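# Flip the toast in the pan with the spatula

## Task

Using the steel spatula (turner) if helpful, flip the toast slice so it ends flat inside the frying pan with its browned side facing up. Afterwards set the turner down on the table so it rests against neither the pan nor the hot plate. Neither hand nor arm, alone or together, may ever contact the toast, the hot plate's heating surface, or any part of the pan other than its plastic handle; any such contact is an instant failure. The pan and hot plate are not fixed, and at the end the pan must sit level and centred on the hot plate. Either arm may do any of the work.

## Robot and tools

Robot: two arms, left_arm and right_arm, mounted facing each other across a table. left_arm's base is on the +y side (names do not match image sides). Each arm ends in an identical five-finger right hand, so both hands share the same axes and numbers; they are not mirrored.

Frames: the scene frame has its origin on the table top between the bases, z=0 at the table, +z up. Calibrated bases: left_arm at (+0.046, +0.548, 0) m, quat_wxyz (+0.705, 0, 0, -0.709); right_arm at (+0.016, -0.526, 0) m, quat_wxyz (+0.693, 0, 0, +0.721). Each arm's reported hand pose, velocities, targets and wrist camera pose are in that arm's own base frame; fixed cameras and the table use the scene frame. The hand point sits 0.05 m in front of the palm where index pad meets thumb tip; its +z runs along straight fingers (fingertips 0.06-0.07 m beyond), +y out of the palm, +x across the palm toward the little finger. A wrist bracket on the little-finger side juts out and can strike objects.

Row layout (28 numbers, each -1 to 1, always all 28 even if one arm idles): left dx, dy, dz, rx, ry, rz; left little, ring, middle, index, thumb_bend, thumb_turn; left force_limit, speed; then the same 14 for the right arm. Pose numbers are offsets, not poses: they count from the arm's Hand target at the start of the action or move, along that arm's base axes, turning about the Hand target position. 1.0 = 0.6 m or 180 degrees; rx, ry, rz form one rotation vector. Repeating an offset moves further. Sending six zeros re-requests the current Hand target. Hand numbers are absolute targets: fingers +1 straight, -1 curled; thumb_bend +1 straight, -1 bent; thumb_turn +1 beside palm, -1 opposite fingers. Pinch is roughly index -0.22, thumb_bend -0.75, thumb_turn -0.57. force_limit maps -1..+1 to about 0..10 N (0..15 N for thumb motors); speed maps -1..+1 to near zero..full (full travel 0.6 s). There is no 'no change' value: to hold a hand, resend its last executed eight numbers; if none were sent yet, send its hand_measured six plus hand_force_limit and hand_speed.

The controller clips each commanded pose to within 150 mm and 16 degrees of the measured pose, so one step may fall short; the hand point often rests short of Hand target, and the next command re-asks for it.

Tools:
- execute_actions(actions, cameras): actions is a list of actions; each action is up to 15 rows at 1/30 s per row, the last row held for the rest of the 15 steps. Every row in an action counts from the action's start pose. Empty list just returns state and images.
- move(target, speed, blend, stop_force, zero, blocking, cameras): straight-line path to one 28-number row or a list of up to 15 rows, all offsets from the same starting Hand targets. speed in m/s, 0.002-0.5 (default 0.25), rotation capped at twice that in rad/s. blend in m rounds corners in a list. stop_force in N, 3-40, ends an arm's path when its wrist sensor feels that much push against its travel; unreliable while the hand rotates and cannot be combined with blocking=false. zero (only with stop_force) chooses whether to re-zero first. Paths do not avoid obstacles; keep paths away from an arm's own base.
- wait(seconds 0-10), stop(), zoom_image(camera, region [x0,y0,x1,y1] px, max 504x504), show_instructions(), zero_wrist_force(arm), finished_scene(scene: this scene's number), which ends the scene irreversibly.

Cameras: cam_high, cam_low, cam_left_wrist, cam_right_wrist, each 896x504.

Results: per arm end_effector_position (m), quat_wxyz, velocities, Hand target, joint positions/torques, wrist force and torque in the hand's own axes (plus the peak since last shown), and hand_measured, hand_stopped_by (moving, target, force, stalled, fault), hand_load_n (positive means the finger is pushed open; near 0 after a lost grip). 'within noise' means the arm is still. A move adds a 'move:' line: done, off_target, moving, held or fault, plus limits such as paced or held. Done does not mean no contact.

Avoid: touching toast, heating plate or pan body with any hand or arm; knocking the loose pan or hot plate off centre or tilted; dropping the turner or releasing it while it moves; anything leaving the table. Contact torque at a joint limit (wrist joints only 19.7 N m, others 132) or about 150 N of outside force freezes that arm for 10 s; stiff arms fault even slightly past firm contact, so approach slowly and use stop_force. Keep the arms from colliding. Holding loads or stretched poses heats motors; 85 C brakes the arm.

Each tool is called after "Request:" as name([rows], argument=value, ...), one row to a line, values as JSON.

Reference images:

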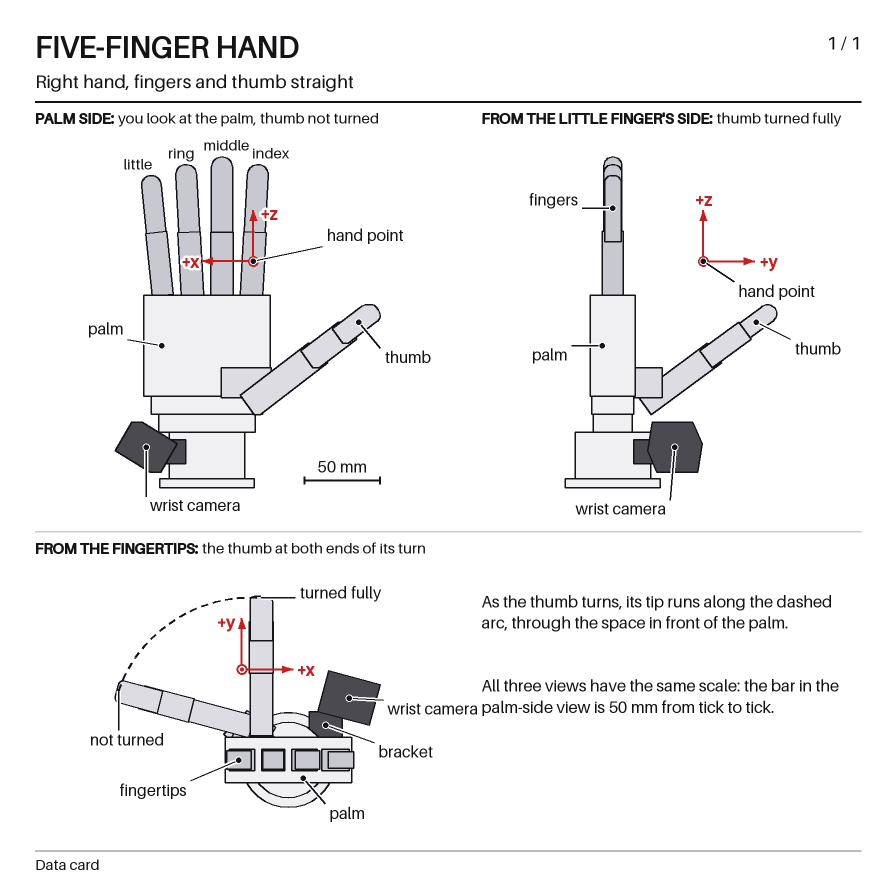

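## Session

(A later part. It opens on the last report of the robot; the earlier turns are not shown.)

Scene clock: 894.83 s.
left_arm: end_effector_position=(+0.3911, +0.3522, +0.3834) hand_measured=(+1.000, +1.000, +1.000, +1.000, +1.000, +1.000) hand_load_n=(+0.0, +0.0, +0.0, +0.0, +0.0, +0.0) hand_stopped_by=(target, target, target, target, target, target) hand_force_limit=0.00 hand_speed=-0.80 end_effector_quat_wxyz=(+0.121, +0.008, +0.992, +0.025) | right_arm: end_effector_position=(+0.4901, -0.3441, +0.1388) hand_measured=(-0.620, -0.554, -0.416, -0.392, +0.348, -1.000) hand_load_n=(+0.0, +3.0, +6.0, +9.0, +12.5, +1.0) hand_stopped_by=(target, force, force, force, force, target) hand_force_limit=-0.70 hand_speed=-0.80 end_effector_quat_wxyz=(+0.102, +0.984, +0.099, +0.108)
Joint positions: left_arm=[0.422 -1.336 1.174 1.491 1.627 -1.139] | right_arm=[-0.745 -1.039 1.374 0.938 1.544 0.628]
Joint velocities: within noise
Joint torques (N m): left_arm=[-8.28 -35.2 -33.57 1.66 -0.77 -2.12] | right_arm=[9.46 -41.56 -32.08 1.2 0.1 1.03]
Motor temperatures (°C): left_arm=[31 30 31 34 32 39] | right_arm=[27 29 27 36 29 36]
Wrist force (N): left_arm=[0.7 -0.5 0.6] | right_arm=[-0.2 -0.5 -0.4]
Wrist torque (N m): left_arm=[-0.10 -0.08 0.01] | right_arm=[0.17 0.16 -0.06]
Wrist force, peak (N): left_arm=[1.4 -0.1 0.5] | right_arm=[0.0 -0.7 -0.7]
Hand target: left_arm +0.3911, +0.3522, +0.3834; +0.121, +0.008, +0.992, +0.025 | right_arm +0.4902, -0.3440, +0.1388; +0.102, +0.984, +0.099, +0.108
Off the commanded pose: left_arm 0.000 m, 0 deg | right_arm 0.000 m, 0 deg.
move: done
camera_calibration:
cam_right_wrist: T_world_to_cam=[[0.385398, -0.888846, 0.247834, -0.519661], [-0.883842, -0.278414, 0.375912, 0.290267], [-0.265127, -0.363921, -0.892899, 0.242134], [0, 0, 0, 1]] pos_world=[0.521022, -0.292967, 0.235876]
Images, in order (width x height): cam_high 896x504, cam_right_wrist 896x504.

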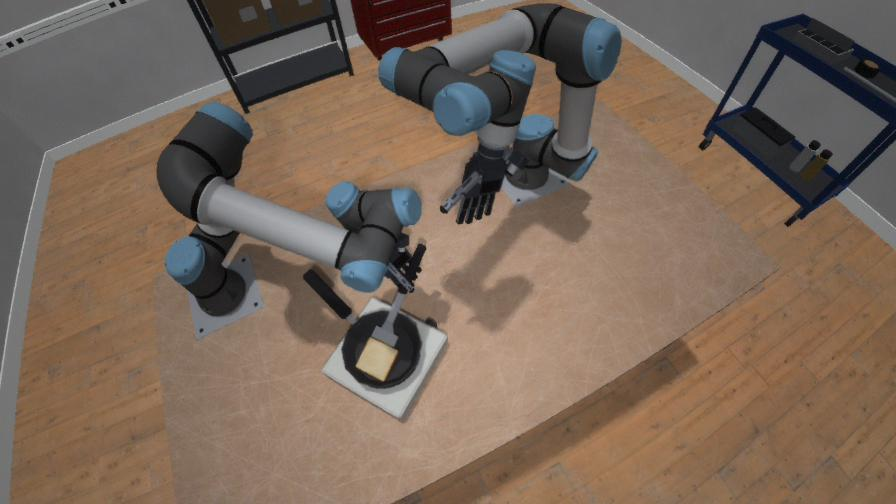

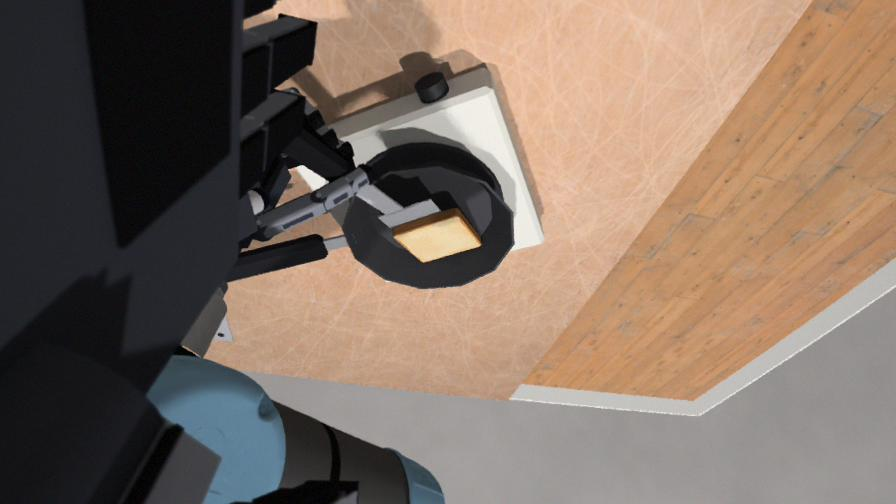

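Request:
move([
  [0,0,0,0,0,0,1,1,1,1,1,1,0,-0.8, -0.0062,-0.004,0.0578,0.0301,-0.0467,0, -0.62,-0.62,-0.64,-0.64,-0.06,-1,-0.7,-0.8],
  [0,0,0,0,0,0,1,1,1,1,1,1,0,-0.8, -0.0195,-0.0126,0.0997,0.0542,-0.084,0, -0.62,-0.62,-0.64,-0.64,-0.06,-1,-0.7,-0.8],
], speed=0.04, blend=0.005, cameras=["cam_high","cam_right_wrist"])

Request:
zoom_image(camera="cam_high", region=[338, 290, 428, 382])

Request:
zoom_image(camera="cam_right_wrist", region=[340, 140, 500, 280])

Scene clock: 901.60 s.
left_arm: end_effector_position=(+0.3911, +0.3522, +0.3834) hand_measured=(+1.000, +1.000, +1.000, +1.000, +1.000, +1.000) hand_load_n=(-0.5, +0.0, +0.0, +0.0, +0.0, +0.0) hand_stopped_by=(target, target, target, target, target, target) hand_force_limit=0.00 hand_speed=-0.80 end_effector_quat_wxyz=(+0.121, +0.008, +0.992, +0.025) | right_arm: end_effector_position=(+0.4784, -0.3516, +0.1987) hand_measured=(-0.620, -0.554, -0.416, -0.392, +0.348, -1.000) hand_load_n=(+0.0, +2.5, +5.5, +8.5, +13.0, +1.5) hand_stopped_by=(target, force, force, force, force, target) hand_force_limit=-0.70 hand_speed=-0.80 end_effector_quat_wxyz=(+0.030, +0.966, +0.075, +0.244)
Joint positions: left_arm=[0.422 -1.336 1.174 1.491 1.627 -1.139] | right_arm=[-0.927 -1.17 1.413 0.996 1.193 0.552]
Joint velocities: within noise
Joint torques (N m): left_arm=[-8.47 -35.34 -32.72 1.55 -0.83 -2.18] | right_arm=[8.04 -33.63 -23.14 2.53 0.61 0.95]
Motor temperatures (°C): left_arm=[31 30 31 34 32 39] | right_arm=[27 29 27 36 29 36]
Wrist force (N): left_arm=[1.0 -0.3 0.3] | right_arm=[-0.5 -0.4 0.1]
Wrist torque (N m): left_arm=[-0.03 -0.10 0.03] | right_arm=[0.12 0.18 -0.06]
Wrist force, peak (N): left_arm=[1.3 -0.4 0.5] | right_arm=[-0.6 -0.5 -0.5]
Hand target: left_arm +0.3911, +0.3522, +0.3834; +0.121, +0.008, +0.992, +0.025 | right_arm +0.4785, -0.3516, +0.1987; +0.030, +0.966, +0.075, +0.244
Off the commanded pose: left_arm 0.000 m, 0 deg | right_arm 0.000 m, 0 deg.
move: done
camera_calibration:
cam_right_wrist: T_world_to_cam=[[0.327532, -0.926184, 0.186831, -0.510004], [-0.944702, -0.317641, 0.0815011, 0.329164], [-0.0161399, -0.203194, -0.979005, 0.24427], [0, 0, 0, 1]] pos_world=[0.481947, -0.318167, 0.307599]
Images, in order (width x height): cam_high 896x504, cam_right_wrist 896x504.

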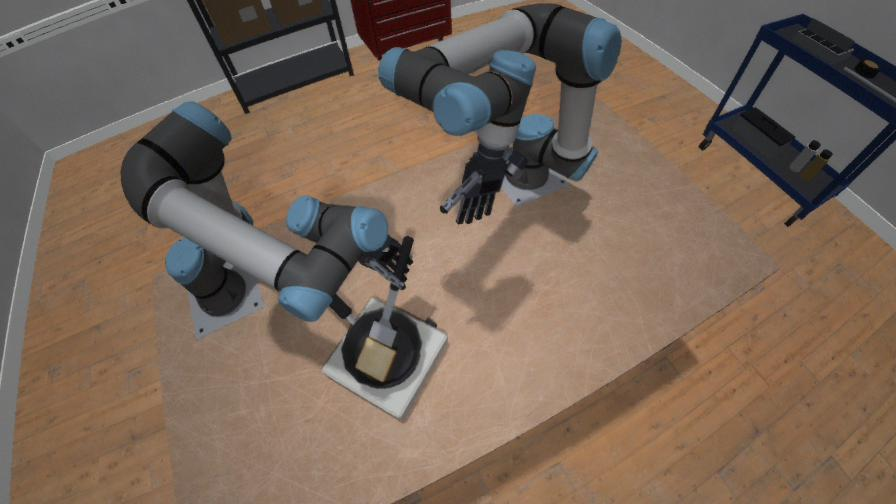

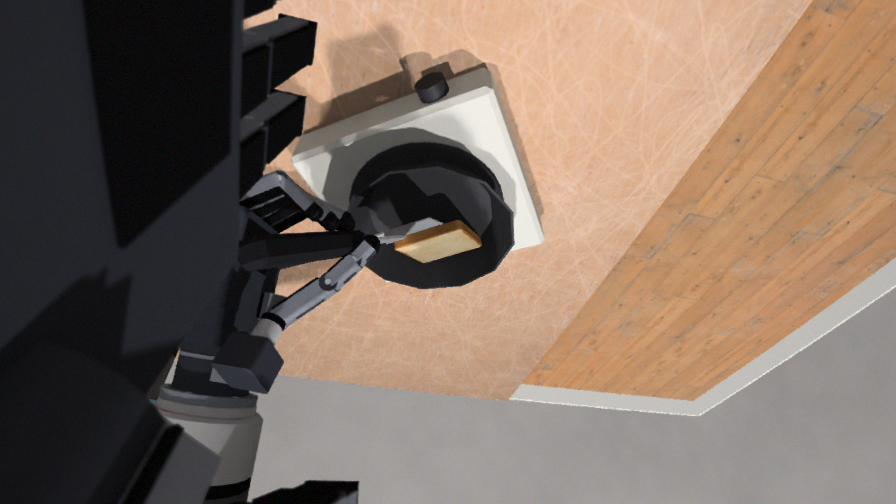

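Scaled by 5.478 from the camera's 896x504 image, which has a finer 1280x720 frame.

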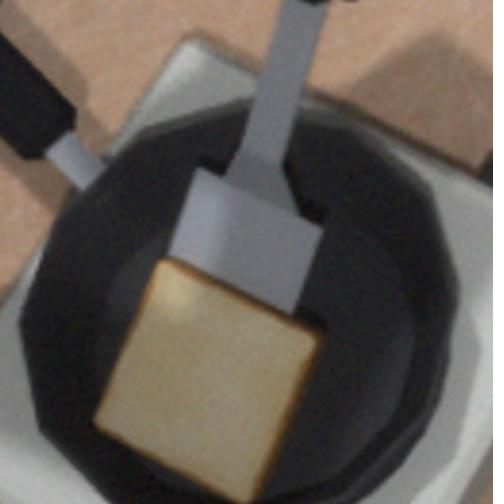

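Scaled by 3.150 from the camera's 896x504 image, which has a finer 1280x720 frame.

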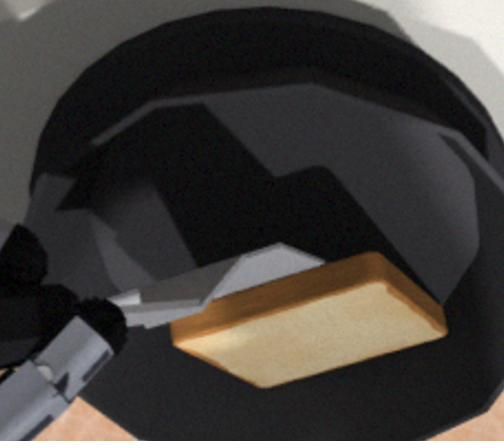

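Request:
move([
  [0,0,0,0,0,0,1,1,1,1,1,1,0,-0.8, -0.0241,-0.0156,0.0427,0.0271,-0.042,0, -0.62,-0.62,-0.64,-0.64,-0.06,-1,-0.7,-0.8],
  [0,0,0,0,0,0,1,1,1,1,1,1,0,-0.8, -0.0616,-0.0397,0.0797,0.0542,-0.084,0, -0.62,-0.62,-0.64,-0.64,-0.06,-1,-0.7,-0.8],
], speed=0.04, blend=0.005, cameras=["cam_high","cam_right_wrist"])

Request:
zoom_image(camera="cam_high", region=[338, 290, 428, 382])

Request:
zoom_image(camera="cam_right_wrist", region=[340, 140, 500, 280])

Scene clock: 907.30 s.
left_arm: end_effector_position=(+0.3911, +0.3522, +0.3834) hand_measured=(+1.000, +1.000, +1.000, +1.000, +1.000, +1.000) hand_load_n=(+0.0, +0.0, +0.0, +0.0, +0.0, +0.0) hand_stopped_by=(target, target, target, target, target, target) hand_force_limit=0.00 hand_speed=-0.80 end_effector_quat_wxyz=(+0.121, +0.008, +0.992, +0.025) | right_arm: end_effector_position=(+0.4414, -0.3753, +0.2465) hand_measured=(-0.620, -0.554, -0.416, -0.392, +0.348, -1.000) hand_load_n=(+0.0, +3.0, +6.0, +8.5, +13.0, +1.0) hand_stopped_by=(target, force, force, force, force, target) hand_force_limit=-0.70 hand_speed=-0.80 end_effector_quat_wxyz=(-0.042, +0.925, +0.050, +0.375)
Joint positions: left_arm=[0.422 -1.336 1.174 1.491 1.627 -1.139] | right_arm=[-1.184 -1.233 1.473 1.12 0.821 0.363]
Joint velocities: within noise
Joint torques (N m): left_arm=[-7.19 -35.19 -32.09 1.45 -0.75 -1.95] | right_arm=[10.41 -39.29 -26.91 0.67 -0.54 1.38]
Motor temperatures (°C): left_arm=[31 30 31 34 32 39] | right_arm=[27 29 27 36 29 36]
Wrist force (N): left_arm=[1.2 -0.6 0.6] | right_arm=[-1.0 0.1 0.1]
Wrist torque (N m): left_arm=[-0.10 -0.14 0.03] | right_arm=[0.19 0.20 -0.17]
Wrist force, peak (N): left_arm=[1.5 -0.3 0.2] | right_arm=[-1.2 0.2 0.6]
Hand target: left_arm +0.3911, +0.3522, +0.3834; +0.121, +0.008, +0.992, +0.025 | right_arm +0.4415, -0.3754, +0.2465; -0.042, +0.925, +0.050, +0.375
Off the commanded pose: left_arm 0.000 m, 0 deg | right_arm 0.000 m, 0 deg.
move: done
camera_calibration:
cam_right_wrist: T_world_to_cam=[[0.288322, -0.951507, 0.10726, -0.501399], [-0.926177, -0.305557, -0.220977, 0.35373], [0.243035, -0.0356292, -0.969363, 0.231717], [0, 0, 0, 1]] pos_world=[0.415866, -0.360744, 0.356564]
Images, in order (width x height): cam_high 896x504, cam_right_wrist 896x504.

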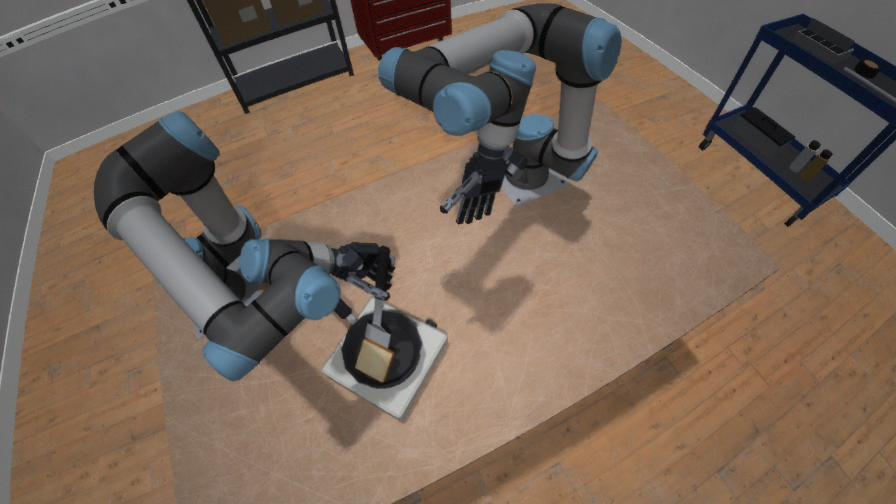

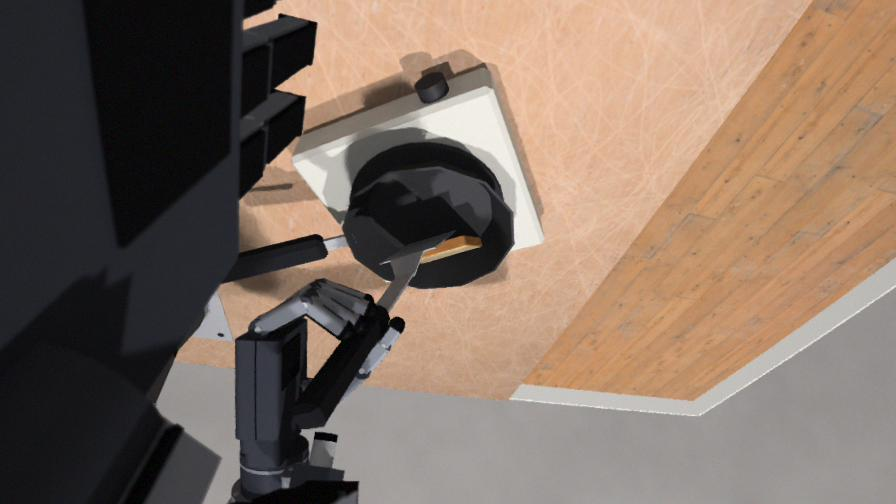

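Scaled by 5.478 from the camera's 896x504 image, which has a finer 1280x720 frame.

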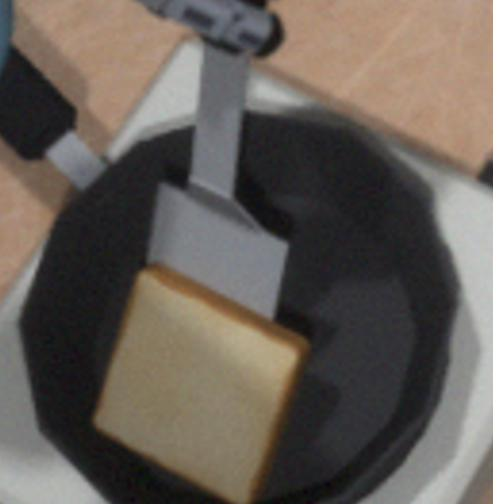

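Scaled by 3.150 from the camera's 896x504 image, which has a finer 1280x720 frame.

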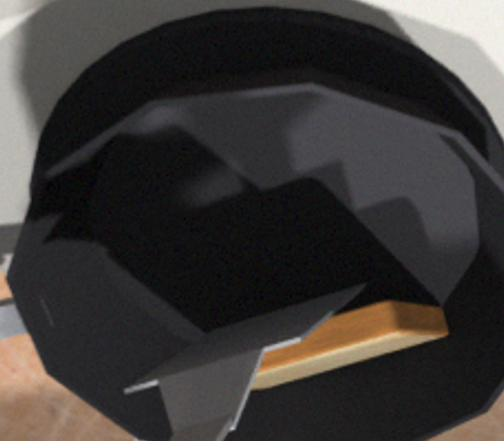

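Request:
move([
  [0,0,0,0,0,0,1,1,1,1,1,1,0,-0.8, -0.0393,-0.0254,0.0207,0.0181,-0.028,0, -0.62,-0.62,-0.64,-0.64,-0.06,-1,-0.7,-0.8],
], speed=0.03, cameras=["cam_high","cam_right_wrist"])

Request:
zoom_image(camera="cam_high", region=[338, 290, 428, 382])

Request:
zoom_image(camera="cam_right_wrist", region=[340, 140, 500, 300])

Scene clock: 911.00 s.
left_arm: end_effector_position=(+0.3911, +0.3522, +0.3834) hand_measured=(+1.000, +1.000, +1.000, +1.000, +1.000, +1.000) hand_load_n=(+0.0, +0.0, +0.0, +0.0, +0.0, +0.0) hand_stopped_by=(target, target, target, target, target, target) hand_force_limit=0.00 hand_speed=-0.80 end_effector_quat_wxyz=(+0.121, +0.008, +0.992, +0.025) | right_arm: end_effector_position=(+0.4179, -0.3906, +0.2589) hand_measured=(-0.620, -0.554, -0.416, -0.392, +0.348, -1.000) hand_load_n=(+0.0, +3.5, +6.0, +7.5, +12.5, +0.5) hand_stopped_by=(target, force, force, force, force, target) hand_force_limit=-0.70 hand_speed=-0.80 end_effector_quat_wxyz=(-0.066, +0.906, +0.041, +0.416) end_effector_velocity=(+0.001, +0.000, -0.001) end_effector_angular_velocity=(+0.000, +0.002, -0.001)
Joint positions: left_arm=[0.422 -1.336 1.174 1.491 1.627 -1.139] | right_arm=[-1.296 -1.228 1.501 1.213 0.703 0.225]
Joint velocities: left_arm=[within noise] | right_arm=[0.003 0.001 0 -0.004 0.003 0.005]
Joint torques (N m): left_arm=[-8.94 -34.87 -31.93 1.55 -0.79 -2.08] | right_arm=[8.96 -36.39 -27.91 0.76 -0.47 1.57]
Motor temperatures (°C): left_arm=[31 30 31 34 32 39] | right_arm=[27 29 27 36 29 36]
Wrist force (N): left_arm=[1.1 -0.3 0.1] | right_arm=[-1.4 -0.1 -0.3]
Wrist torque (N m): left_arm=[-0.02 -0.10 0.04] | right_arm=[0.18 0.26 -0.18]
Wrist force, peak (N): left_arm=[1.5 -0.5 0.3] | right_arm=[-1.6 0.0 -0.3]
Hand target: left_arm +0.3911, +0.3522, +0.3834; +0.121, +0.008, +0.992, +0.025 | right_arm +0.4179, -0.3906, +0.2589; -0.066, +0.906, +0.041, +0.416
Off the commanded pose: left_arm 0.000 m, 0 deg | right_arm 0.000 m, 0 deg.
move: done
camera_calibration:
cam_right_wrist: T_world_to_cam=[[0.280083, -0.956814, 0.0778538, -0.501465], [-0.902435, -0.290083, -0.318533, 0.351363], [0.327361, 0.0189578, -0.944709, 0.228602], [0, 0, 0, 1]] pos_world=[0.382699, -0.382218, 0.366924]
Images, in order (width x height): cam_high 896x504, cam_right_wrist 896x504.

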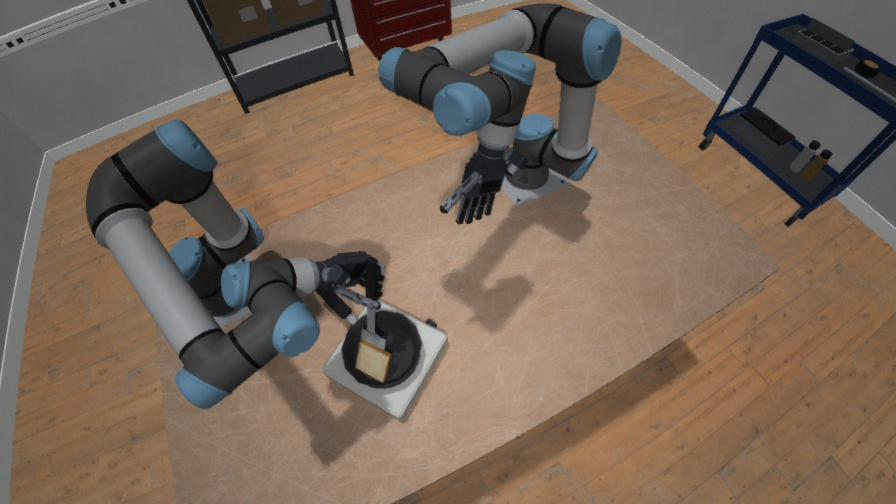

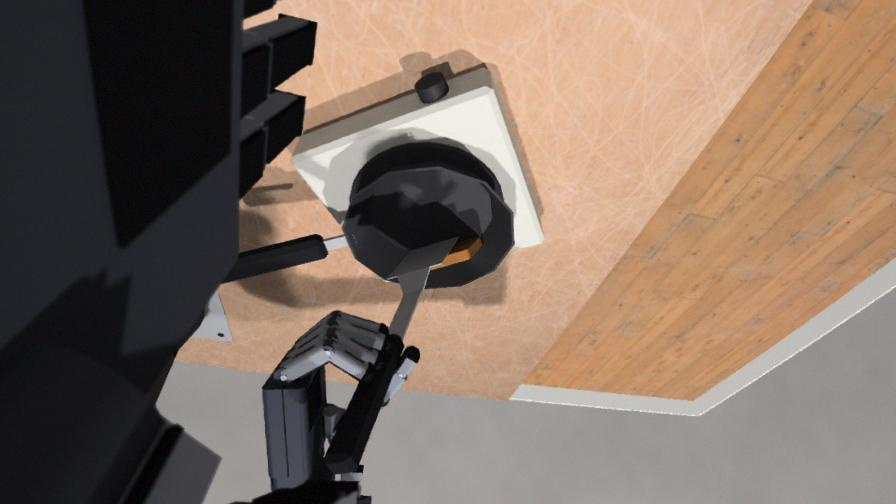

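Scaled by 5.478 from the camera's 896x504 image, which has a finer 1280x720 frame.

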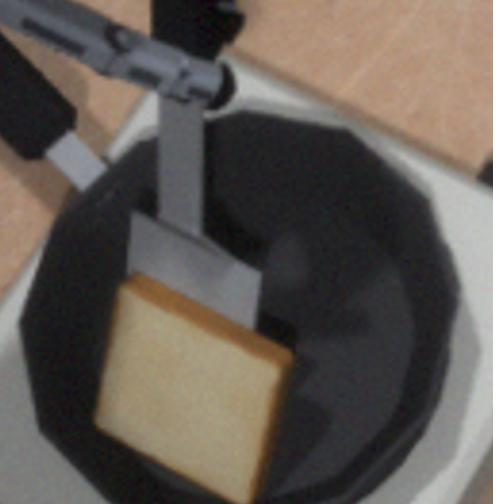

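Scaled by 3.150 from the camera's 896x504 image, which has a finer 1280x720 frame.

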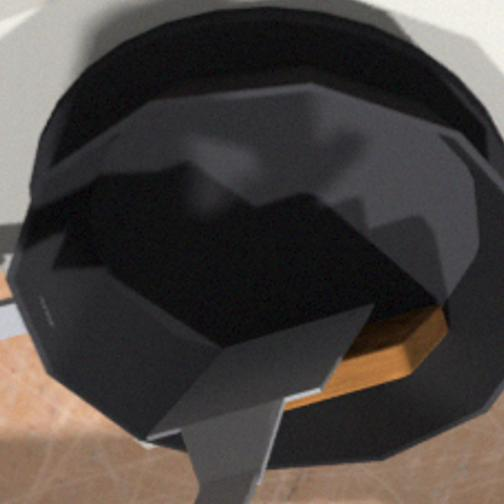

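Request:
move([
  [0,0,0,0,0,0,1,1,1,1,1,1,0,-0.8, 0.0252,0.0163,0.0662,0,0,0, -0.62,-0.62,-0.64,-0.64,-0.06,-1,-0.7,-0.8],
], speed=0.03, cameras=["cam_high","cam_right_wrist"])

Request:
zoom_image(camera="cam_high", region=[338, 290, 428, 382])

Request:
zoom_image(camera="cam_right_wrist", region=[340, 140, 500, 300])

Scene clock: 914.27 s.
left_arm: end_effector_position=(+0.3911, +0.3522, +0.3834) hand_measured=(+1.000, +1.000, +1.000, +1.000, +1.000, +1.000) hand_load_n=(+0.0, +0.0, +0.0, +0.0, +0.0, +0.0) hand_stopped_by=(target, target, target, target, target, target) hand_force_limit=0.00 hand_speed=-0.80 end_effector_quat_wxyz=(+0.121, +0.008, +0.992, +0.025) | right_arm: end_effector_position=(+0.4331, -0.3807, +0.2988) hand_measured=(-0.620, -0.554, -0.416, -0.392, +0.348, -1.000) hand_load_n=(+0.0, +3.5, +6.0, +8.0, +12.5, +0.5) hand_stopped_by=(target, force, force, force, force, target) hand_force_limit=-0.70 hand_speed=-0.80 end_effector_quat_wxyz=(-0.066, +0.906, +0.041, +0.416) end_effector_velocity=(-0.001, +0.000, -0.002) end_effector_angular_velocity=(+0.003, +0.000, +0.001)
Joint positions: left_arm=[0.422 -1.336 1.174 1.491 1.627 -1.139] | right_arm=[-1.254 -1.251 1.415 1.273 0.708 0.288]
Joint velocities: left_arm=[within noise] | right_arm=[-0.001 0.002 0.005 -0.001 -0.001 -0.004]
Joint torques (N m): left_arm=[-7.71 -35.46 -33.17 1.54 -0.63 -1.94] | right_arm=[-6.34 -34.08 -16.73 1.2 -0.44 -1.17]
Motor temperatures (°C): left_arm=[31 30 31 34 32 39] | right_arm=[27 29 27 36 29 36]
Wrist force (N): left_arm=[0.9 -0.3 0.2] | right_arm=[-1.1 -0.5 -0.2]
Wrist torque (N m): left_arm=[-0.02 -0.09 0.04] | right_arm=[0.14 0.18 -0.15]
Wrist force, peak (N): left_arm=[1.3 -0.4 0.4] | right_arm=[-2.0 -0.1 0.0]
Hand target: left_arm +0.3911, +0.3522, +0.3834; +0.121, +0.008, +0.992, +0.025 | right_arm +0.4331, -0.3808, +0.2986; -0.066, +0.906, +0.041, +0.416
Off the commanded pose: left_arm 0.000 m, 0 deg | right_arm 0.000 m, 0 deg.
move: done
camera_calibration:
cam_right_wrist: T_world_to_cam=[[0.280131, -0.956775, 0.0781476, -0.499527], [-0.902443, -0.290228, -0.318377, 0.380583], [0.327296, 0.0186636, -0.944738, 0.261076], [0, 0, 0, 1]] pos_world=[0.397938, -0.372352, 0.406854]
Images, in order (width x height): cam_high 896x504, cam_right_wrist 896x504.

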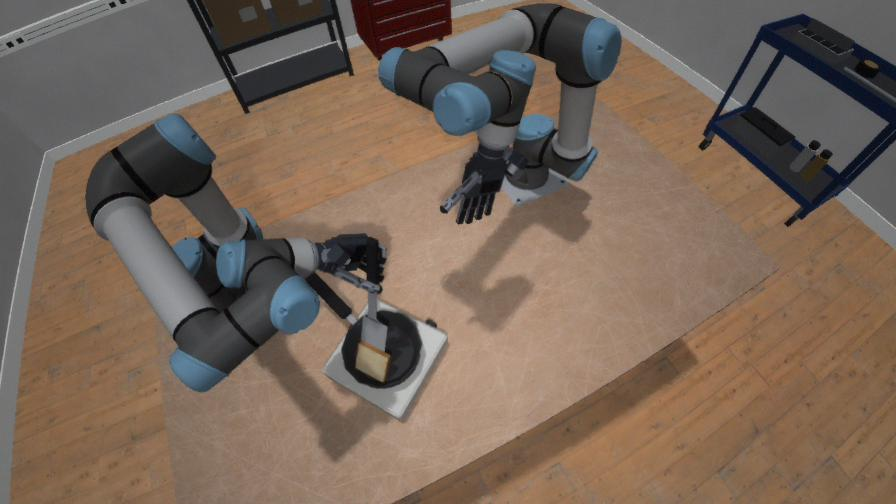

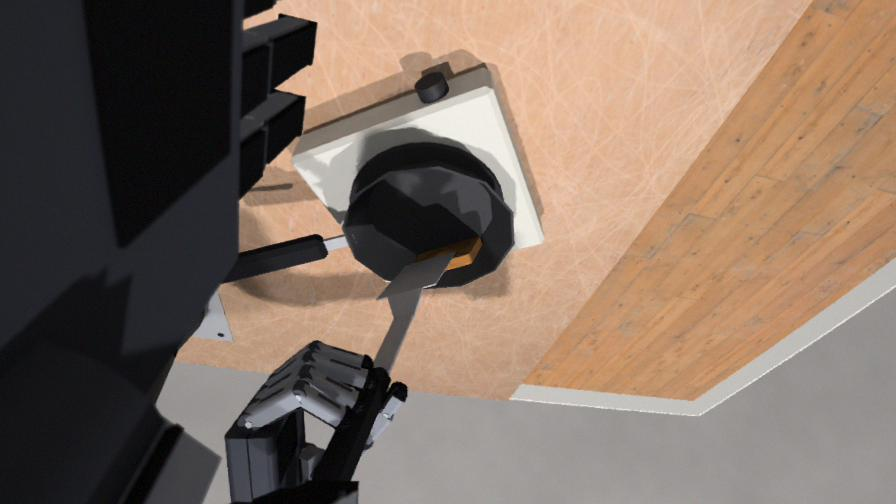

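Scaled by 5.478 from the camera's 896x504 image, which has a finer 1280x720 frame.

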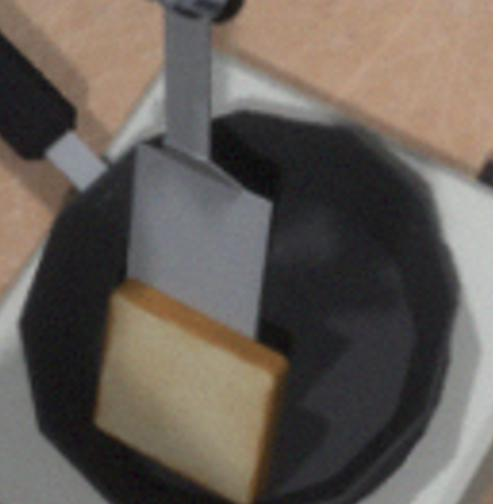

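Scaled by 3.150 from the camera's 896x504 image, which has a finer 1280x720 frame.

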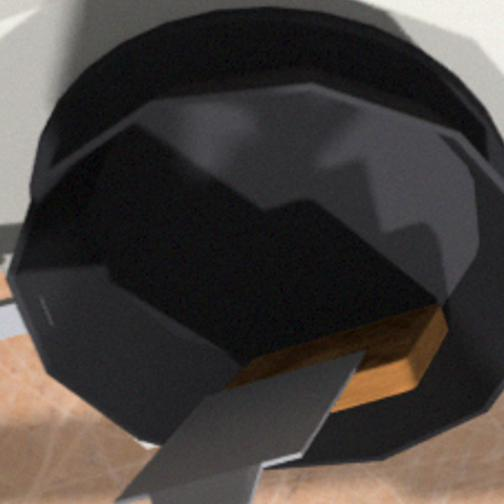

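Request:
move([
  [0,0,0,0,0,0,1,1,1,1,1,1,0,-0.8, 0.021,0.0136,-0.0213,-0.0361,0.056,0, -0.62,-0.62,-0.64,-0.64,-0.06,-1,-0.7,-0.8],
], speed=0.03, cameras=["cam_high","cam_right_wrist"])

Request:
zoom_image(camera="cam_high", region=[338, 290, 428, 382])

Request:
zoom_image(camera="cam_right_wrist", region=[340, 140, 500, 300])

Scene clock: 919.37 s.
left_arm: end_effector_position=(+0.3911, +0.3522, +0.3834) hand_measured=(+1.000, +1.000, +1.000, +1.000, +1.000, +1.000) hand_load_n=(+0.0, +0.0, +0.0, +0.0, +0.0, +0.0) hand_stopped_by=(target, target, target, target, target, target) hand_force_limit=0.00 hand_speed=-0.80 end_effector_quat_wxyz=(+0.121, +0.008, +0.992, +0.025) | right_arm: end_effector_position=(+0.4457, -0.3727, +0.2859) hand_measured=(-0.620, -0.554, -0.416, -0.392, +0.348, -1.000) hand_load_n=(+0.0, +3.0, +5.5, +8.0, +12.5, +1.0) hand_stopped_by=(target, force, force, force, force, target) hand_force_limit=-0.70 hand_speed=-0.80 end_effector_quat_wxyz=(-0.018, +0.941, +0.058, +0.332) end_effector_velocity=(+0.000, +0.000, +0.001) end_effector_angular_velocity=(+0.002, -0.005, +0.000)
Joint positions: left_arm=[0.422 -1.336 1.174 1.491 1.627 -1.139] | right_arm=[-1.121 -1.248 1.351 1.21 0.936 0.41]
Joint velocities: left_arm=[within noise] | right_arm=[-0.002 0 0 0 -0.006 -0.001]
Joint torques (N m): left_arm=[-7.23 -35.29 -31.94 1.31 -0.66 -1.9] | right_arm=[-9.51 -35.04 -22.23 1.85 -2.99 -0.91]
Motor temperatures (°C): left_arm=[31 30 31 34 32 39] | right_arm=[27 29 27 36 29 36]
Wrist force (N): left_arm=[1.2 -0.2 0.4] | right_arm=[-1.0 0.1 0.6]
Wrist torque (N m): left_arm=[-0.03 -0.13 0.04] | right_arm=[0.14 0.16 -0.15]
Wrist force, peak (N): left_arm=[1.4 -0.4 0.3] | right_arm=[-1.4 -0.2 0.0]
Hand target: left_arm +0.3911, +0.3522, +0.3834; +0.121, +0.008, +0.992, +0.025 | right_arm +0.4457, -0.3727, +0.2858; -0.018, +0.941, +0.058, +0.332
Off the commanded pose: left_arm 0.000 m, 0 deg | right_arm 0.000 m, 0 deg.
move: done
camera_calibration:
cam_right_wrist: T_world_to_cam=[[0.298985, -0.944584, 0.135534, -0.514599], [-0.941258, -0.315286, -0.120944, 0.341699], [0.156973, -0.0914121, -0.983363, 0.290501], [0, 0, 0, 1]] pos_world=[0.429884, -0.351793, 0.39674]
Images, in order (width x height): cam_high 896x504, cam_right_wrist 896x504.

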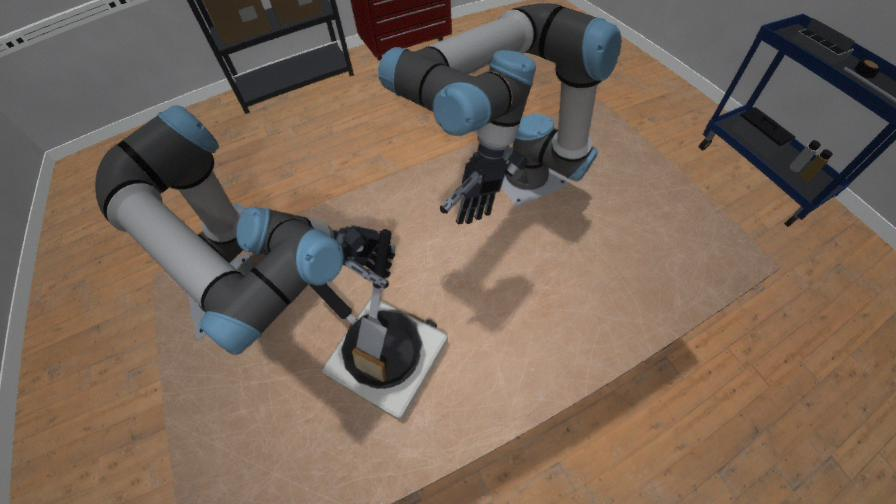

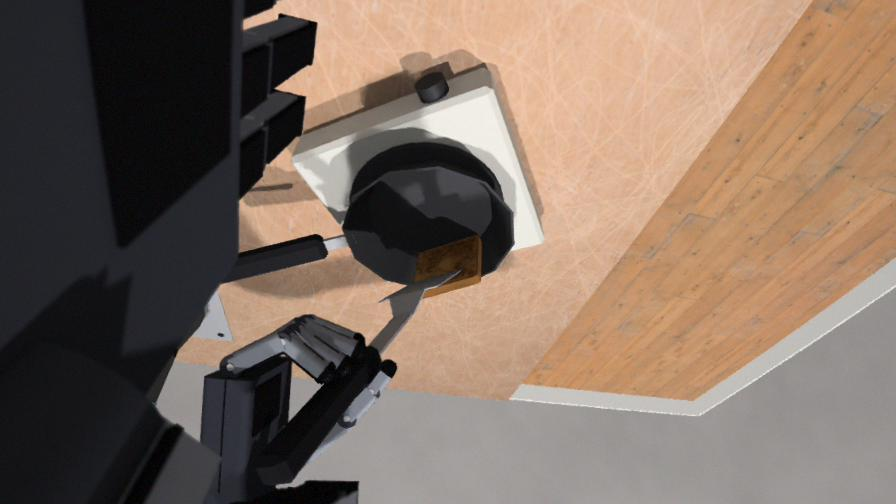

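Scaled by 5.478 from the camera's 896x504 image, which has a finer 1280x720 frame.

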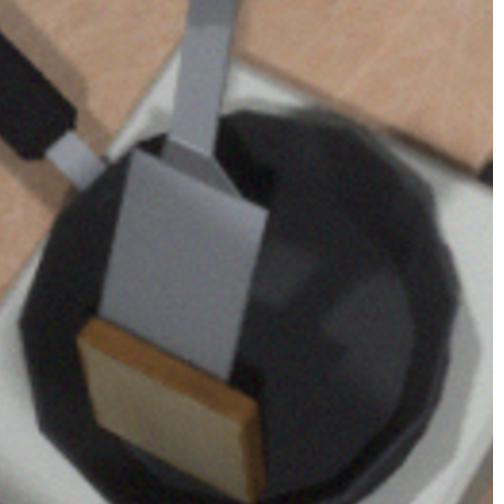

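Scaled by 3.150 from the camera's 896x504 image, which has a finer 1280x720 frame.

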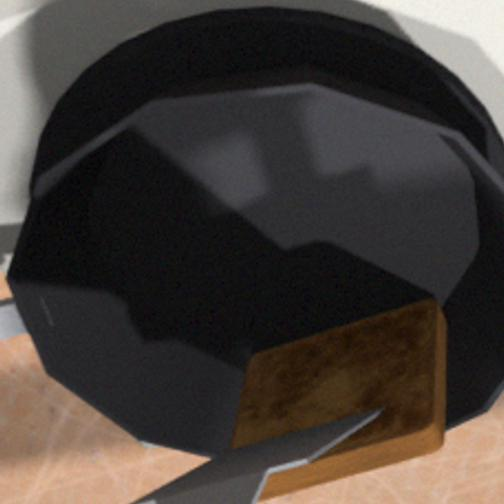

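Request:
move([
  [0,0,0,0,0,0,1,1,1,1,1,1,0,-0.8, -0.0069,-0.0044,-0.027,-0.0241,0.0373,0, -0.62,-0.62,-0.64,-0.64,-0.06,-1,-0.7,-0.8],
], speed=0.03, cameras=["cam_high","cam_right_wrist"])

Request:
zoom_image(camera="cam_high", region=[338, 300, 428, 392])

Request:
zoom_image(camera="cam_right_wrist", region=[340, 140, 540, 340])

Scene clock: 923.03 s.
left_arm: end_effector_position=(+0.3911, +0.3522, +0.3834) hand_measured=(+1.000, +1.000, +1.000, +1.000, +1.000, +1.000) hand_load_n=(+0.0, +0.0, +0.0, +0.0, +0.0, +0.0) hand_stopped_by=(target, target, target, target, target, target) hand_force_limit=0.00 hand_speed=-0.80 end_effector_quat_wxyz=(+0.121, +0.008, +0.992, +0.025) | right_arm: end_effector_position=(+0.4415, -0.3753, +0.2696) hand_measured=(-0.620, -0.554, -0.416, -0.392, +0.348, -1.000) hand_load_n=(+0.0, +3.0, +6.0, +8.5, +13.0, +1.0) hand_stopped_by=(target, force, force, force, force, target) hand_force_limit=-0.70 hand_speed=-0.80 end_effector_quat_wxyz=(+0.014, +0.959, +0.070, +0.274) end_effector_velocity=(+0.000, -0.001, +0.000) end_effector_angular_velocity=(+0.002, -0.004, -0.001)
Joint positions: left_arm=[0.422 -1.336 1.174 1.491 1.627 -1.139] | right_arm=[-1.062 -1.236 1.342 1.181 1.086 0.434]
Joint velocities: left_arm=[within noise] | right_arm=[-0.003 0 0 0 -0.005 0]
Joint torques (N m): left_arm=[-8.27 -34.09 -32.13 1.61 -1.01 -1.97] | right_arm=[-5.05 -36.96 -32.69 1.59 -2.83 1.1]
Motor temperatures (°C): left_arm=[31 30 31 34 32 39] | right_arm=[27 29 27 36 29 36]
Wrist force (N): left_arm=[0.8 -0.4 0.3] | right_arm=[-0.7 -0.4 0.6]
Wrist torque (N m): left_arm=[-0.05 -0.07 0.01] | right_arm=[0.09 0.14 -0.11]
Wrist force, peak (N): left_arm=[1.3 -0.3 0.5] | right_arm=[-0.9 0.1 0.9]
Hand target: left_arm +0.3911, +0.3522, +0.3834; +0.121, +0.008, +0.992, +0.025 | right_arm +0.4415, -0.3753, +0.2696; +0.014, +0.959, +0.070, +0.274
Off the commanded pose: left_arm 0.000 m, 0 deg | right_arm 0.000 m, 0 deg.
move: done
camera_calibration:
cam_right_wrist: T_world_to_cam=[[0.317018, -0.93296, 0.170545, -0.52668], [-0.947515, -0.319406, 0.0139963, 0.299818], [0.041415, -0.166031, -0.98525, 0.298461], [0, 0, 0, 1]] pos_world=[0.438688, -0.346054, 0.379685]
Images, in order (width x height): cam_high 896x504, cam_right_wrist 896x504.

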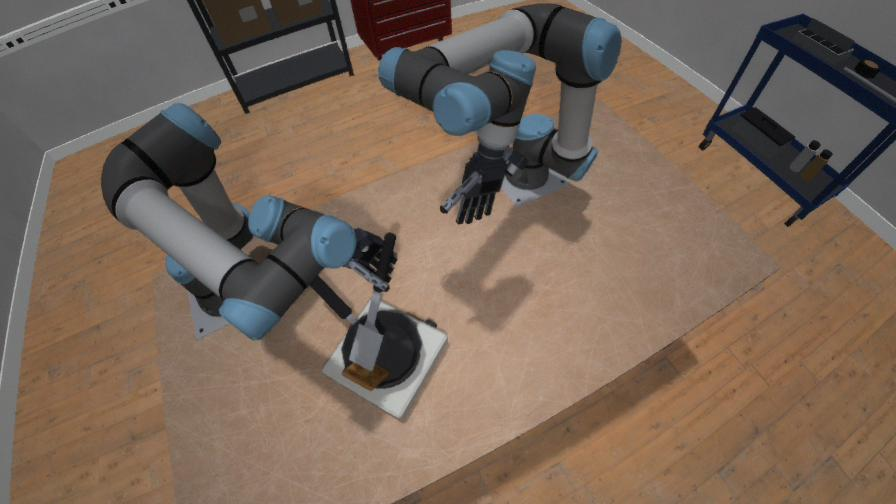

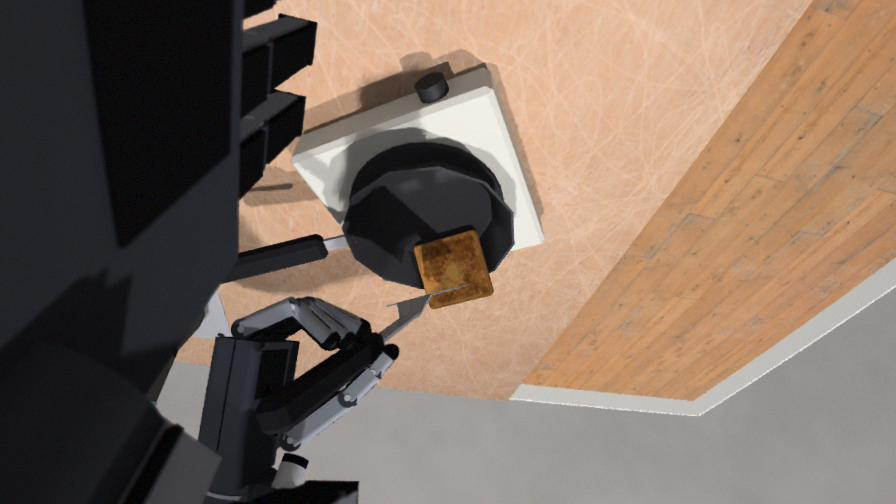

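Scaled by 5.478 from the camera's 896x504 image, which has a finer 1280x720 frame.

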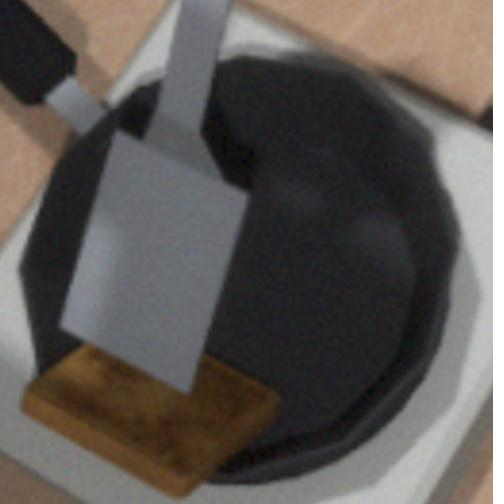

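Scaled by 2.520 from the camera's 896x504 image, which has a finer 1280x720 frame.

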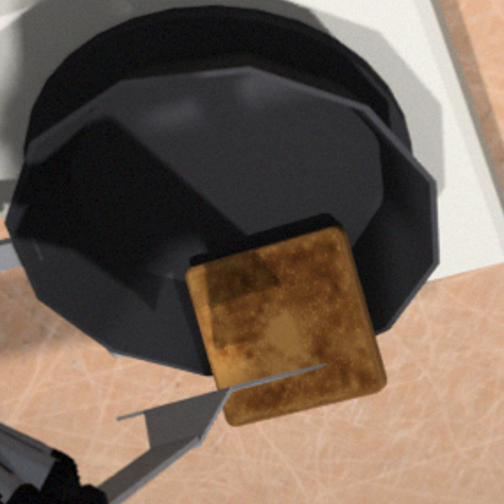

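Request:
move([
  [0,0,0,0,0,0,1,1,1,1,1,1,0,-0.8, 0,0,0.0583,0,0,0, -0.62,-0.62,-0.64,-0.64,-0.06,-1,-0.7,-0.8],
  [0,0,0,0,0,0,1,1,1,1,1,1,0,-0.8, -0.0788,-0.0667,0.0715,0.009,-0.014,0, -0.62,-0.62,-0.64,-0.64,-0.06,-1,-0.7,-0.8],
], speed=0.06, blend=0.01, cameras=["cam_high","cam_low","cam_right_wrist"])

Request:
zoom_image(camera="cam_high", region=[338, 320, 428, 412])

Request:
zoom_image(camera="cam_right_wrist", region=[380, 200, 580, 400])

Request:
zoom_image(camera="cam_low", region=[310, 160, 440, 290])

Scene clock: 930.53 s.
left_arm: end_effector_position=(+0.3911, +0.3522, +0.3834) hand_measured=(+1.000, +1.000, +1.000, +1.000, +1.000, +1.000) hand_load_n=(+0.0, +0.0, +0.0, +0.0, +0.0, +0.0) hand_stopped_by=(target, target, target, target, target, target) hand_force_limit=0.00 hand_speed=-0.80 end_effector_quat_wxyz=(+0.121, +0.008, +0.992, +0.025) | right_arm: end_effector_position=(+0.3942, -0.4153, +0.3125) hand_measured=(-0.620, -0.554, -0.416, -0.392, +0.348, -1.000) hand_load_n=(+0.0, +3.5, +6.0, +8.5, +12.5, +1.0) hand_stopped_by=(target, force, force, force, force, target) hand_force_limit=-0.70 hand_speed=-0.80 end_effector_quat_wxyz=(+0.002, +0.953, +0.066, +0.296)
Joint positions: left_arm=[0.422 -1.336 1.174 1.491 1.627 -1.139] | right_arm=[-1.227 -1.244 1.276 1.35 0.996 0.262]
Joint velocities: within noise
Joint torques (N m): left_arm=[-7.6 -34.92 -32.33 1.39 -0.95 -2.07] | right_arm=[9.78 -38.67 -28.78 -0.1 0.29 1.43]
Motor temperatures (°C): left_arm=[31 30 31 34 32 39] | right_arm=[27 29 27 36 29 36]
Wrist force (N): left_arm=[0.9 -0.3 0.1] | right_arm=[-0.8 -0.3 0.9]
Wrist torque (N m): left_arm=[-0.03 -0.08 0.03] | right_arm=[0.11 0.15 -0.15]
Wrist force, peak (N): left_arm=[1.3 -0.5 0.3] | right_arm=[-1.3 -0.3 1.5]
Hand target: left_arm +0.3911, +0.3522, +0.3834; +0.121, +0.008, +0.992, +0.025 | right_arm +0.3942, -0.4153, +0.3125; +0.002, +0.953, +0.066, +0.296
Off the commanded pose: left_arm 0.000 m, 0 deg | right_arm 0.000 m, 0 deg.
move: done
camera_calibration:
cam_right_wrist: T_world_to_cam=[[0.309706, -0.937711, 0.157419, -0.551264], [-0.947036, -0.318993, -0.0369698, 0.257523], [0.0848824, -0.137631, -0.98684, 0.331171], [0, 0, 0, 1]] pos_world=[0.386503, -0.389199, 0.423113]
Images, in order (width x height): cam_high 896x504, cam_low 896x504, cam_right_wrist 896x504.

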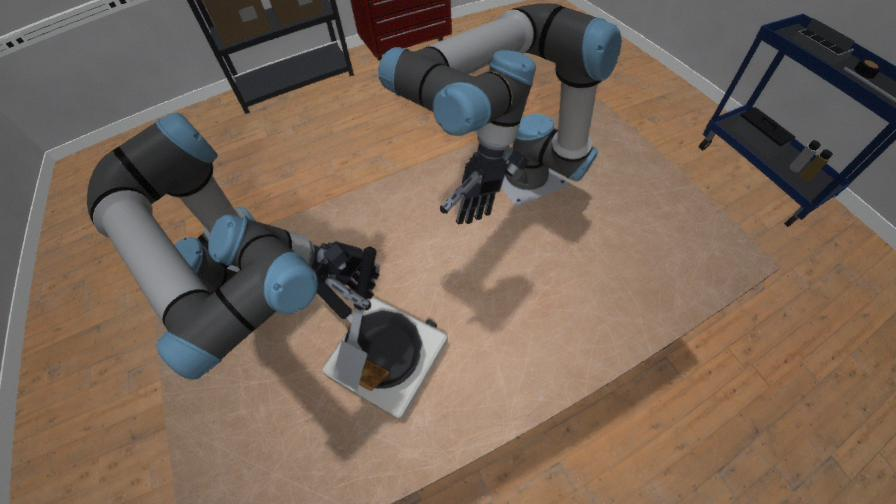

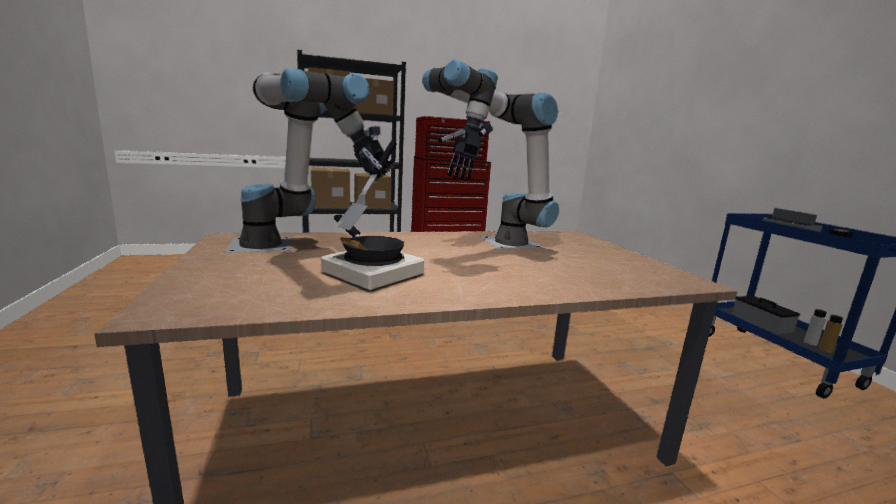

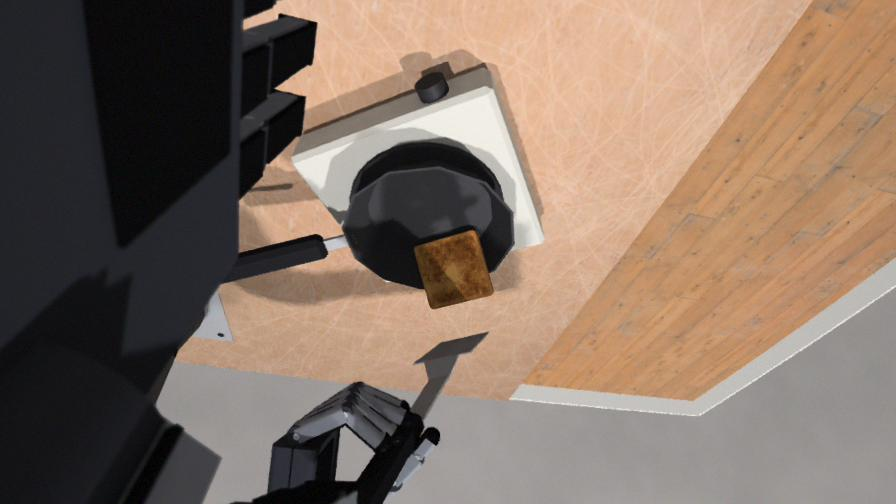

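Scaled by 5.478 from the camera's 896x504 image, which has a finer 1280x720 frame.

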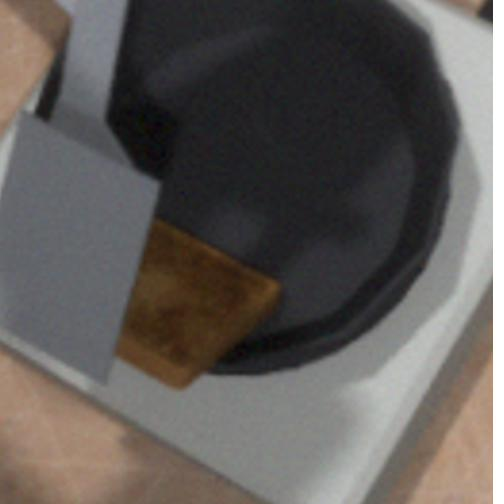

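Scaled by 2.520 from the camera's 896x504 image, which has a finer 1280x720 frame.

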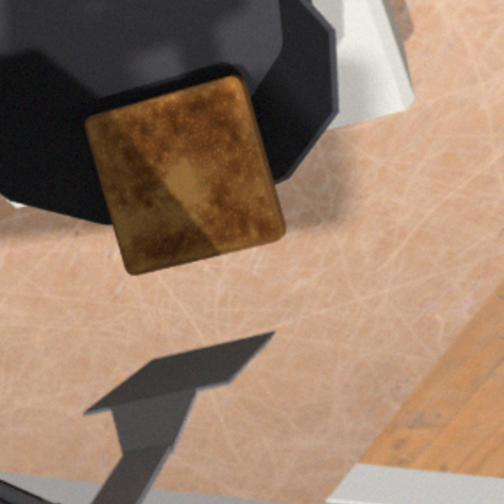

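Scaled by 3.877 from the camera's 896x504 image, which has a finer 1280x720 frame.

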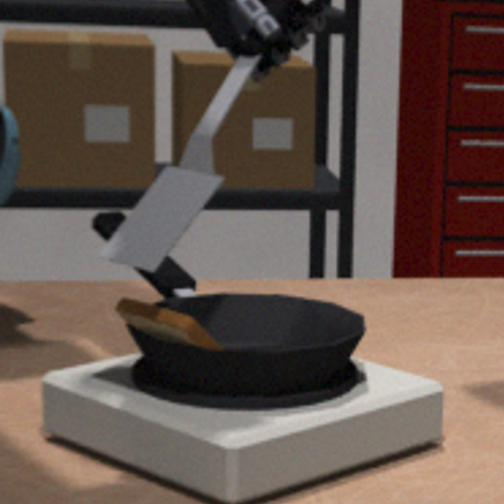

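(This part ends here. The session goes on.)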